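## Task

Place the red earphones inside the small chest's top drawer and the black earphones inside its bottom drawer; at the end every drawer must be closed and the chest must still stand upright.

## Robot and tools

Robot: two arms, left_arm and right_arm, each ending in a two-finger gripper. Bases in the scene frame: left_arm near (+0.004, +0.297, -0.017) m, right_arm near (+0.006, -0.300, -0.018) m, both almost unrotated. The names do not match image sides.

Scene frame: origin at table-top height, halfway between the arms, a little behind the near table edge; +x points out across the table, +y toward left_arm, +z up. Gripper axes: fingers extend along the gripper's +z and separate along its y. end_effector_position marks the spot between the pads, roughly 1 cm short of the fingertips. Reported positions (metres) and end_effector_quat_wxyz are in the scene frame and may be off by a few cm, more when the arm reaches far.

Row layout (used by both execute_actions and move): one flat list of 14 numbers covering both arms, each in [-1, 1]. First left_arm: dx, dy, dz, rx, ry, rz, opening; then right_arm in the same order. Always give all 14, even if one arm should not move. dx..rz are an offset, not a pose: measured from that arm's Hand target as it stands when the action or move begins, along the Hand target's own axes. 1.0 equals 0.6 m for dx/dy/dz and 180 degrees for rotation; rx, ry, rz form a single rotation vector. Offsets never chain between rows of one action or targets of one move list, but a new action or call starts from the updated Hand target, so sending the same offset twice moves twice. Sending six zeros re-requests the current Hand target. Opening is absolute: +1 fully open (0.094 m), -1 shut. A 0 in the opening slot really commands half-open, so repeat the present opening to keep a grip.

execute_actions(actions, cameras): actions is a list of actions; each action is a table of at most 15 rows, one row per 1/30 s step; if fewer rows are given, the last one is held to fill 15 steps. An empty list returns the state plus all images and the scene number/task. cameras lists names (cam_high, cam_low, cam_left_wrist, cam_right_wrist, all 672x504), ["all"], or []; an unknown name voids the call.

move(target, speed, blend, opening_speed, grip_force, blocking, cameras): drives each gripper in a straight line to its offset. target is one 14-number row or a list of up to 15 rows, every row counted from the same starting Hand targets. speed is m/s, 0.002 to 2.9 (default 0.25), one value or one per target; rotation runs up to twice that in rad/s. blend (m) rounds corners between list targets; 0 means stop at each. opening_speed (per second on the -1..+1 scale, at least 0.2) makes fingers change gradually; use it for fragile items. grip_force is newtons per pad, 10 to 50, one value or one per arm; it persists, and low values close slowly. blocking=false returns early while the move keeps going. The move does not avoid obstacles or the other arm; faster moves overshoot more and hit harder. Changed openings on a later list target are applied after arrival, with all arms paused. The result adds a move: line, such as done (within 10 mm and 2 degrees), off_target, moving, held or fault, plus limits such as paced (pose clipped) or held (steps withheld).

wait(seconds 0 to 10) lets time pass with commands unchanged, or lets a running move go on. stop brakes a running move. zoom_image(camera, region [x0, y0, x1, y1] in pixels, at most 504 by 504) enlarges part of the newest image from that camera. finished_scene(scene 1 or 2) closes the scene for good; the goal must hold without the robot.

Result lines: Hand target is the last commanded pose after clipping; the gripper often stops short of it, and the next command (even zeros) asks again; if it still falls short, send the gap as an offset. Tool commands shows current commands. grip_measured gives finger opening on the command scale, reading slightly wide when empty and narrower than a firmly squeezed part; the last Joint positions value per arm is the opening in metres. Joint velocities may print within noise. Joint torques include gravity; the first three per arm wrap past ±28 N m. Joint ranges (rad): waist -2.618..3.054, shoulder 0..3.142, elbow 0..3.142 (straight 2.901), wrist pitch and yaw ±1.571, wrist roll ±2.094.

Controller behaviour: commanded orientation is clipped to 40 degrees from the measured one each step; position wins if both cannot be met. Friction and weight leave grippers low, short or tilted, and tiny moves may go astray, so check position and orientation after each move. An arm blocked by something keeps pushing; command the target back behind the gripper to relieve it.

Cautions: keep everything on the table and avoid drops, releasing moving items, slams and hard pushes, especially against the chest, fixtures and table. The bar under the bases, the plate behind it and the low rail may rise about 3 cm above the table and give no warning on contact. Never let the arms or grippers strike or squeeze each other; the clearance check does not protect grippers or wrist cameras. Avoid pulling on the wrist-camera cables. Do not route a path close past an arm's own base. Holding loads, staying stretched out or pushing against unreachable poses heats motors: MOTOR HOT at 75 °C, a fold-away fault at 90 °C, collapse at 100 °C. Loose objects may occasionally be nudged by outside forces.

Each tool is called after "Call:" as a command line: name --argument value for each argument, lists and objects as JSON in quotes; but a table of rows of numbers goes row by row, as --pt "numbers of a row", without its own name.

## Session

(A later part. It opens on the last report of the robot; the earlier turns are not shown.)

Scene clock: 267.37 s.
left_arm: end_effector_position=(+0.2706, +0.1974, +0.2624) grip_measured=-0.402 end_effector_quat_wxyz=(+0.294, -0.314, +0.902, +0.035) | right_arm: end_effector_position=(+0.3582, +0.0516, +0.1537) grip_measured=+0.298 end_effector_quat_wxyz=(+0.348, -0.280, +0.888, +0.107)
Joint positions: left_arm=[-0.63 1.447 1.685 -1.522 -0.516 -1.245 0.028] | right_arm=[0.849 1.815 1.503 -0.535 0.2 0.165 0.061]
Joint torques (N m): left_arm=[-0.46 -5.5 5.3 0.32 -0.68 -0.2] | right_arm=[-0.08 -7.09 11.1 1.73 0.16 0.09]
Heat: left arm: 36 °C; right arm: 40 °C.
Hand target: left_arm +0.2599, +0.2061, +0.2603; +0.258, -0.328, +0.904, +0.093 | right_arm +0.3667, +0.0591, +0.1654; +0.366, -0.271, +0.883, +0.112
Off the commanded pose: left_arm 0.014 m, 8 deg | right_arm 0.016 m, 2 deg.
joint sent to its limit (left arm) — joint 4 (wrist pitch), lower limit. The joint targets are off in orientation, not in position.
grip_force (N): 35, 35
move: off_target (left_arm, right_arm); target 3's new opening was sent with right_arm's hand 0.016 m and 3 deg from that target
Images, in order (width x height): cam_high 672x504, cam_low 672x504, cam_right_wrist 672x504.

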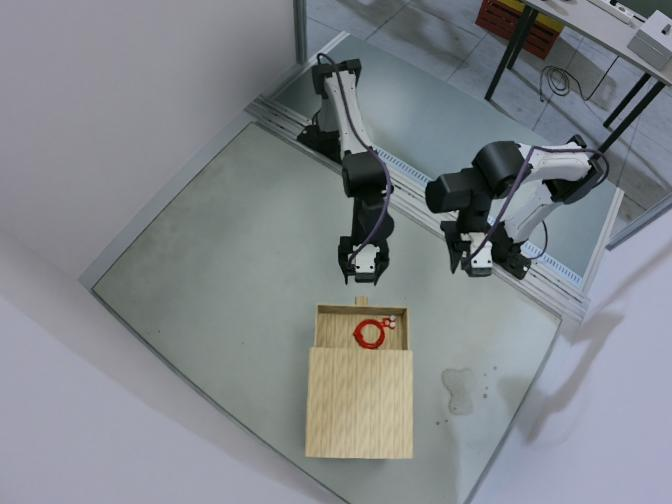

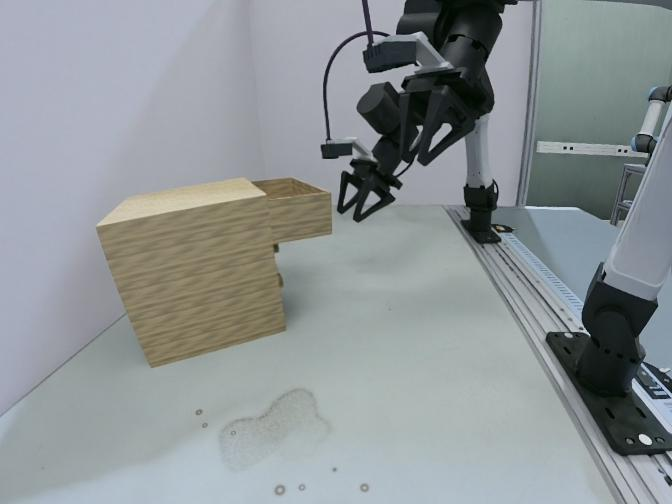

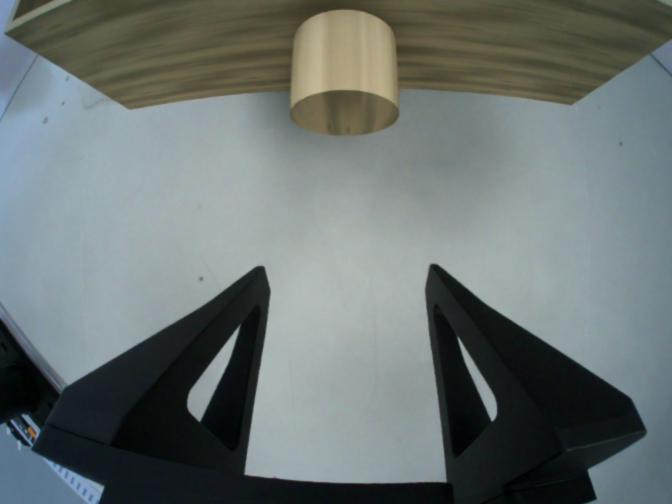

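Call:
move --target '[0,0,0,0,0,0,-0.4, -0.1685,0,0.185,0,0,0,0.3]' --speed 0.09 --cameras '["cam_high","cam_low","cam_right_wrist"]'

Call:
zoom_image --camera "cam_low" --region '[210, 150, 350, 290]'

Scene clock: 273.17 s.
left_arm: end_effector_position=(+0.2706, +0.1974, +0.2624) grip_measured=-0.402 end_effector_quat_wxyz=(+0.294, -0.314, +0.902, +0.035) | right_arm: end_effector_position=(+0.4872, +0.1365, +0.1552) grip_measured=+0.298 end_effector_quat_wxyz=(+0.365, -0.270, +0.885, +0.104)
Joint positions: left_arm=[-0.63 1.447 1.685 -1.522 -0.516 -1.245 0.028] | right_arm=[0.776 2.635 2.827 -0.998 0.177 0.116 0.061]
Joint torques (N m): left_arm=[-0.46 -5.5 5.3 0.32 -0.68 -0.2] | right_arm=[-0.39 -11.07 10.26 1.75 -0.09 0.04]
Heat: left arm: 35 °C; right arm: 39 °C.
Hand target: left_arm +0.2599, +0.2061, +0.2603; +0.258, -0.328, +0.904, +0.093 | right_arm +0.4910, +0.1431, +0.1585; +0.366, -0.270, +0.883, +0.112
Off the commanded pose: left_arm 0.014 m, 8 deg | right_arm 0.008 m, 1 deg.
joint sent to its limit (left arm) — joint 4 (wrist pitch), lower limit. The joint targets are off in orientation, not in position.
grip_force (N): 35, 35
move: off_target (left_arm)
Images, in order (width x height): cam_high 672x504, cam_low 672x504, cam_right_wrist 672x504.

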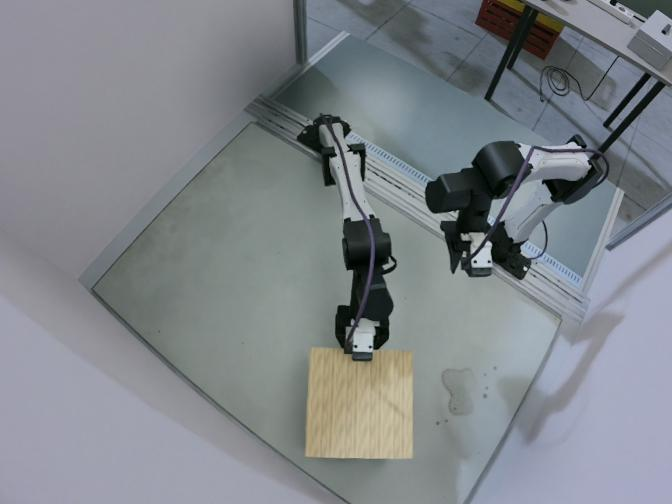

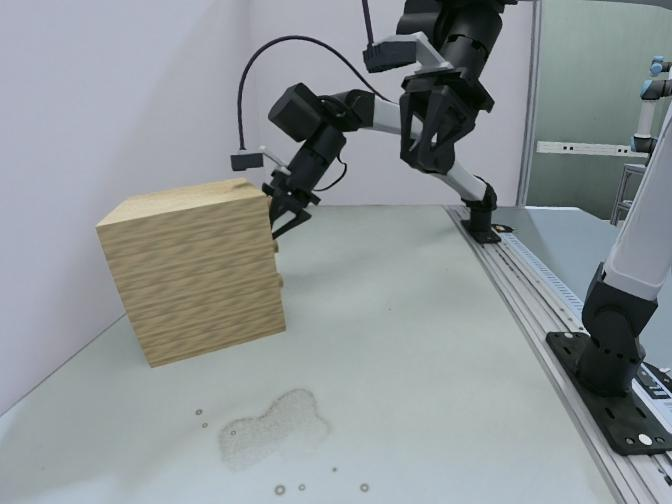

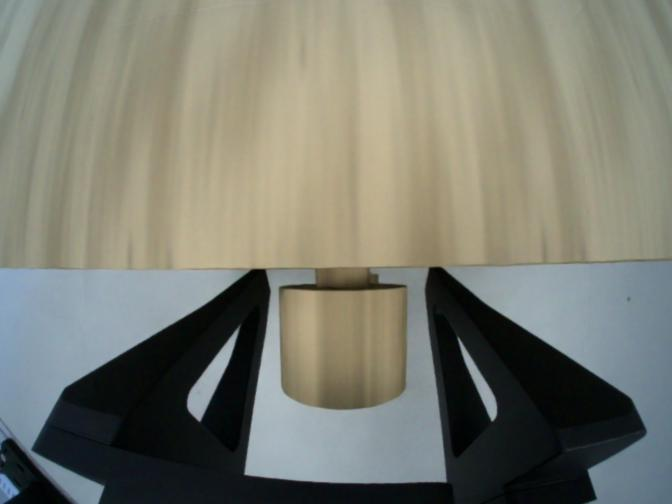

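Scaled by 3.600.

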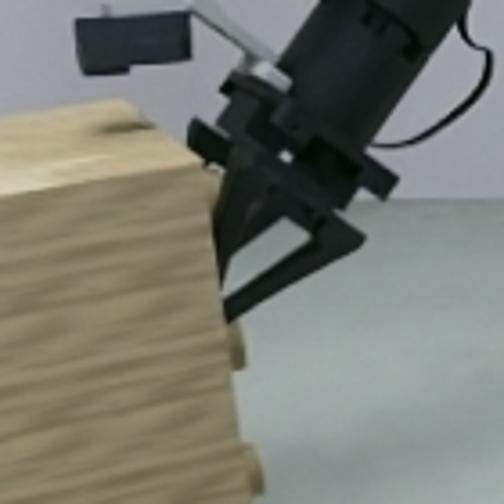

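Call:
move --pt "0 0 0 0 0 0 -0.4 -0.016 0 0.016 0 0 0 0.3" --pt "0 0 0 0 0 0 -0.4 0.12 0 -0.12 0 0 0 0.3" --speed '[0.05,0.1]' --cameras '["cam_high","cam_low","cam_right_wrist"]'

Call:
zoom_image --camera "cam_low" --region '[180, 160, 350, 350]'

Call:
zoom_image --camera "cam_high" --region '[290, 290, 450, 390]'

Scene clock: 277.70 s.
left_arm: end_effector_position=(+0.2706, +0.1974, +0.2624) grip_measured=-0.402 end_effector_quat_wxyz=(+0.294, -0.314, +0.902, +0.035) | right_arm: end_effector_position=(+0.4097, +0.0850, +0.1429) grip_measured=+0.298 end_effector_quat_wxyz=(+0.349, -0.276, +0.889, +0.107)
Joint positions: left_arm=[-0.63 1.447 1.685 -1.522 -0.516 -1.245 0.028] | right_arm=[0.81 2.052 1.784 -0.573 0.179 0.143 0.061]
Joint torques (N m): left_arm=[-0.46 -5.5 5.29 0.32 -0.68 -0.2] | right_arm=[0.73 -12.56 6.86 1.68 0.19 0.08]
Heat: left arm: 35 °C; right arm: 40 °C.
Hand target: left_arm +0.2599, +0.2061, +0.2603; +0.258, -0.328, +0.904, +0.093 | right_arm +0.4066, +0.0860, +0.1584; +0.366, -0.271, +0.883, +0.112
Off the commanded pose: left_arm 0.014 m, 8 deg | right_arm 0.016 m, 2 deg.
elbow stopped short (right arm): the move would have taken joint 3 (elbow) straighter than the controller allows.
joint sent to its limit (left arm) — joint 4 (wrist pitch), lower limit. The joint targets are off in orientation, not in position.
grip_force (N): 35, 35
move: off_target (left_arm, right_arm)
Images, in order (width x height): cam_high 672x504, cam_low 672x504, cam_right_wrist 672x504.

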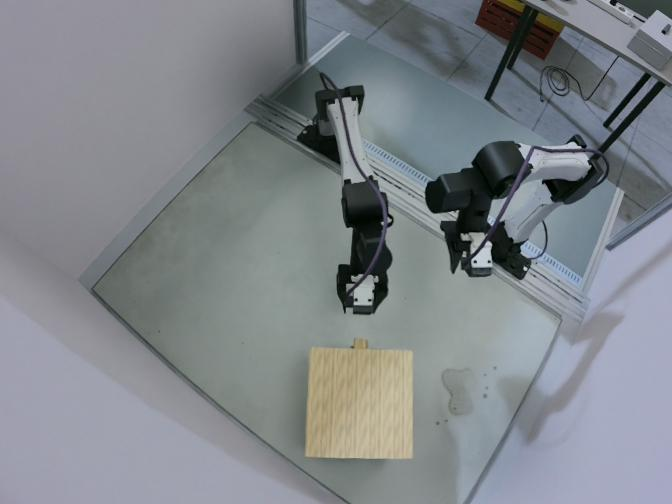

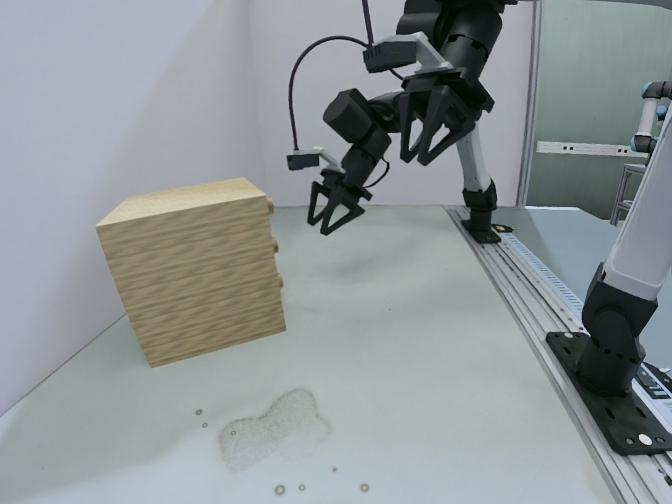

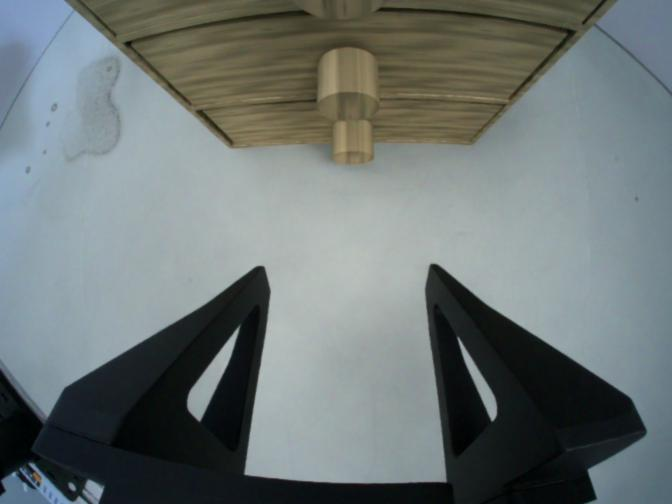

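Scaled by 2.653.

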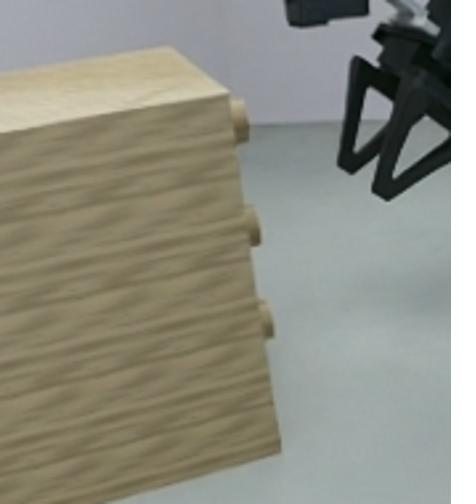

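Scaled by 3.150.

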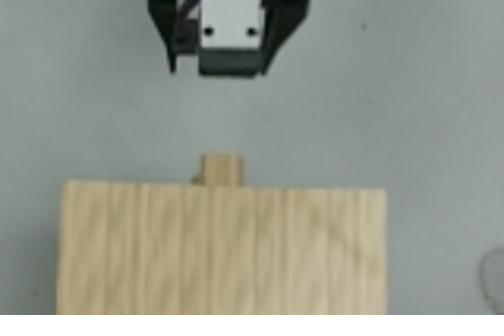

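Call:
zoom_image --camera "cam_right_wrist" --region '[110, 0, 610, 170]'

Scaled by 1.008 from the camera's 672x504 image, which has a finer 960x720 frame.

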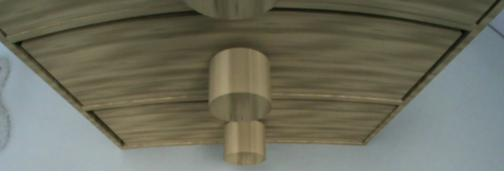

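Call:
zoom_image --camera "cam_right_wrist" --region '[180, 70, 350, 170]'

Call:
zoom_image --camera "cam_right_wrist" --region '[350, 70, 520, 170]'

Scaled by 2.965 from the camera's 672x504 image, which has a finer 960x720 frame.

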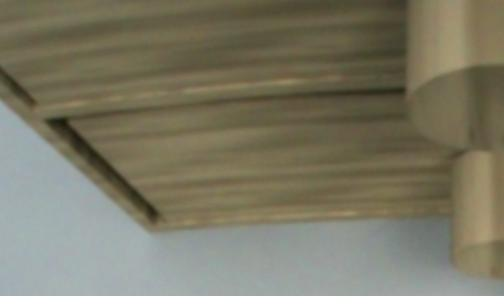

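Scaled by 2.965 from the camera's 672x504 image, which has a finer 960x720 frame.

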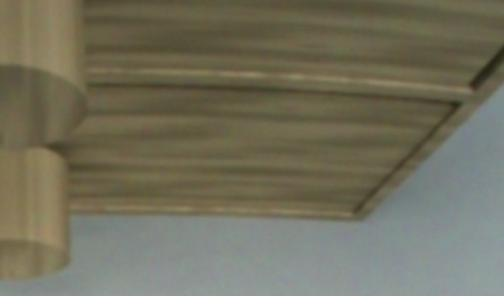

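Call:
finished_scene --scene 2

The scene is finished: the task was done.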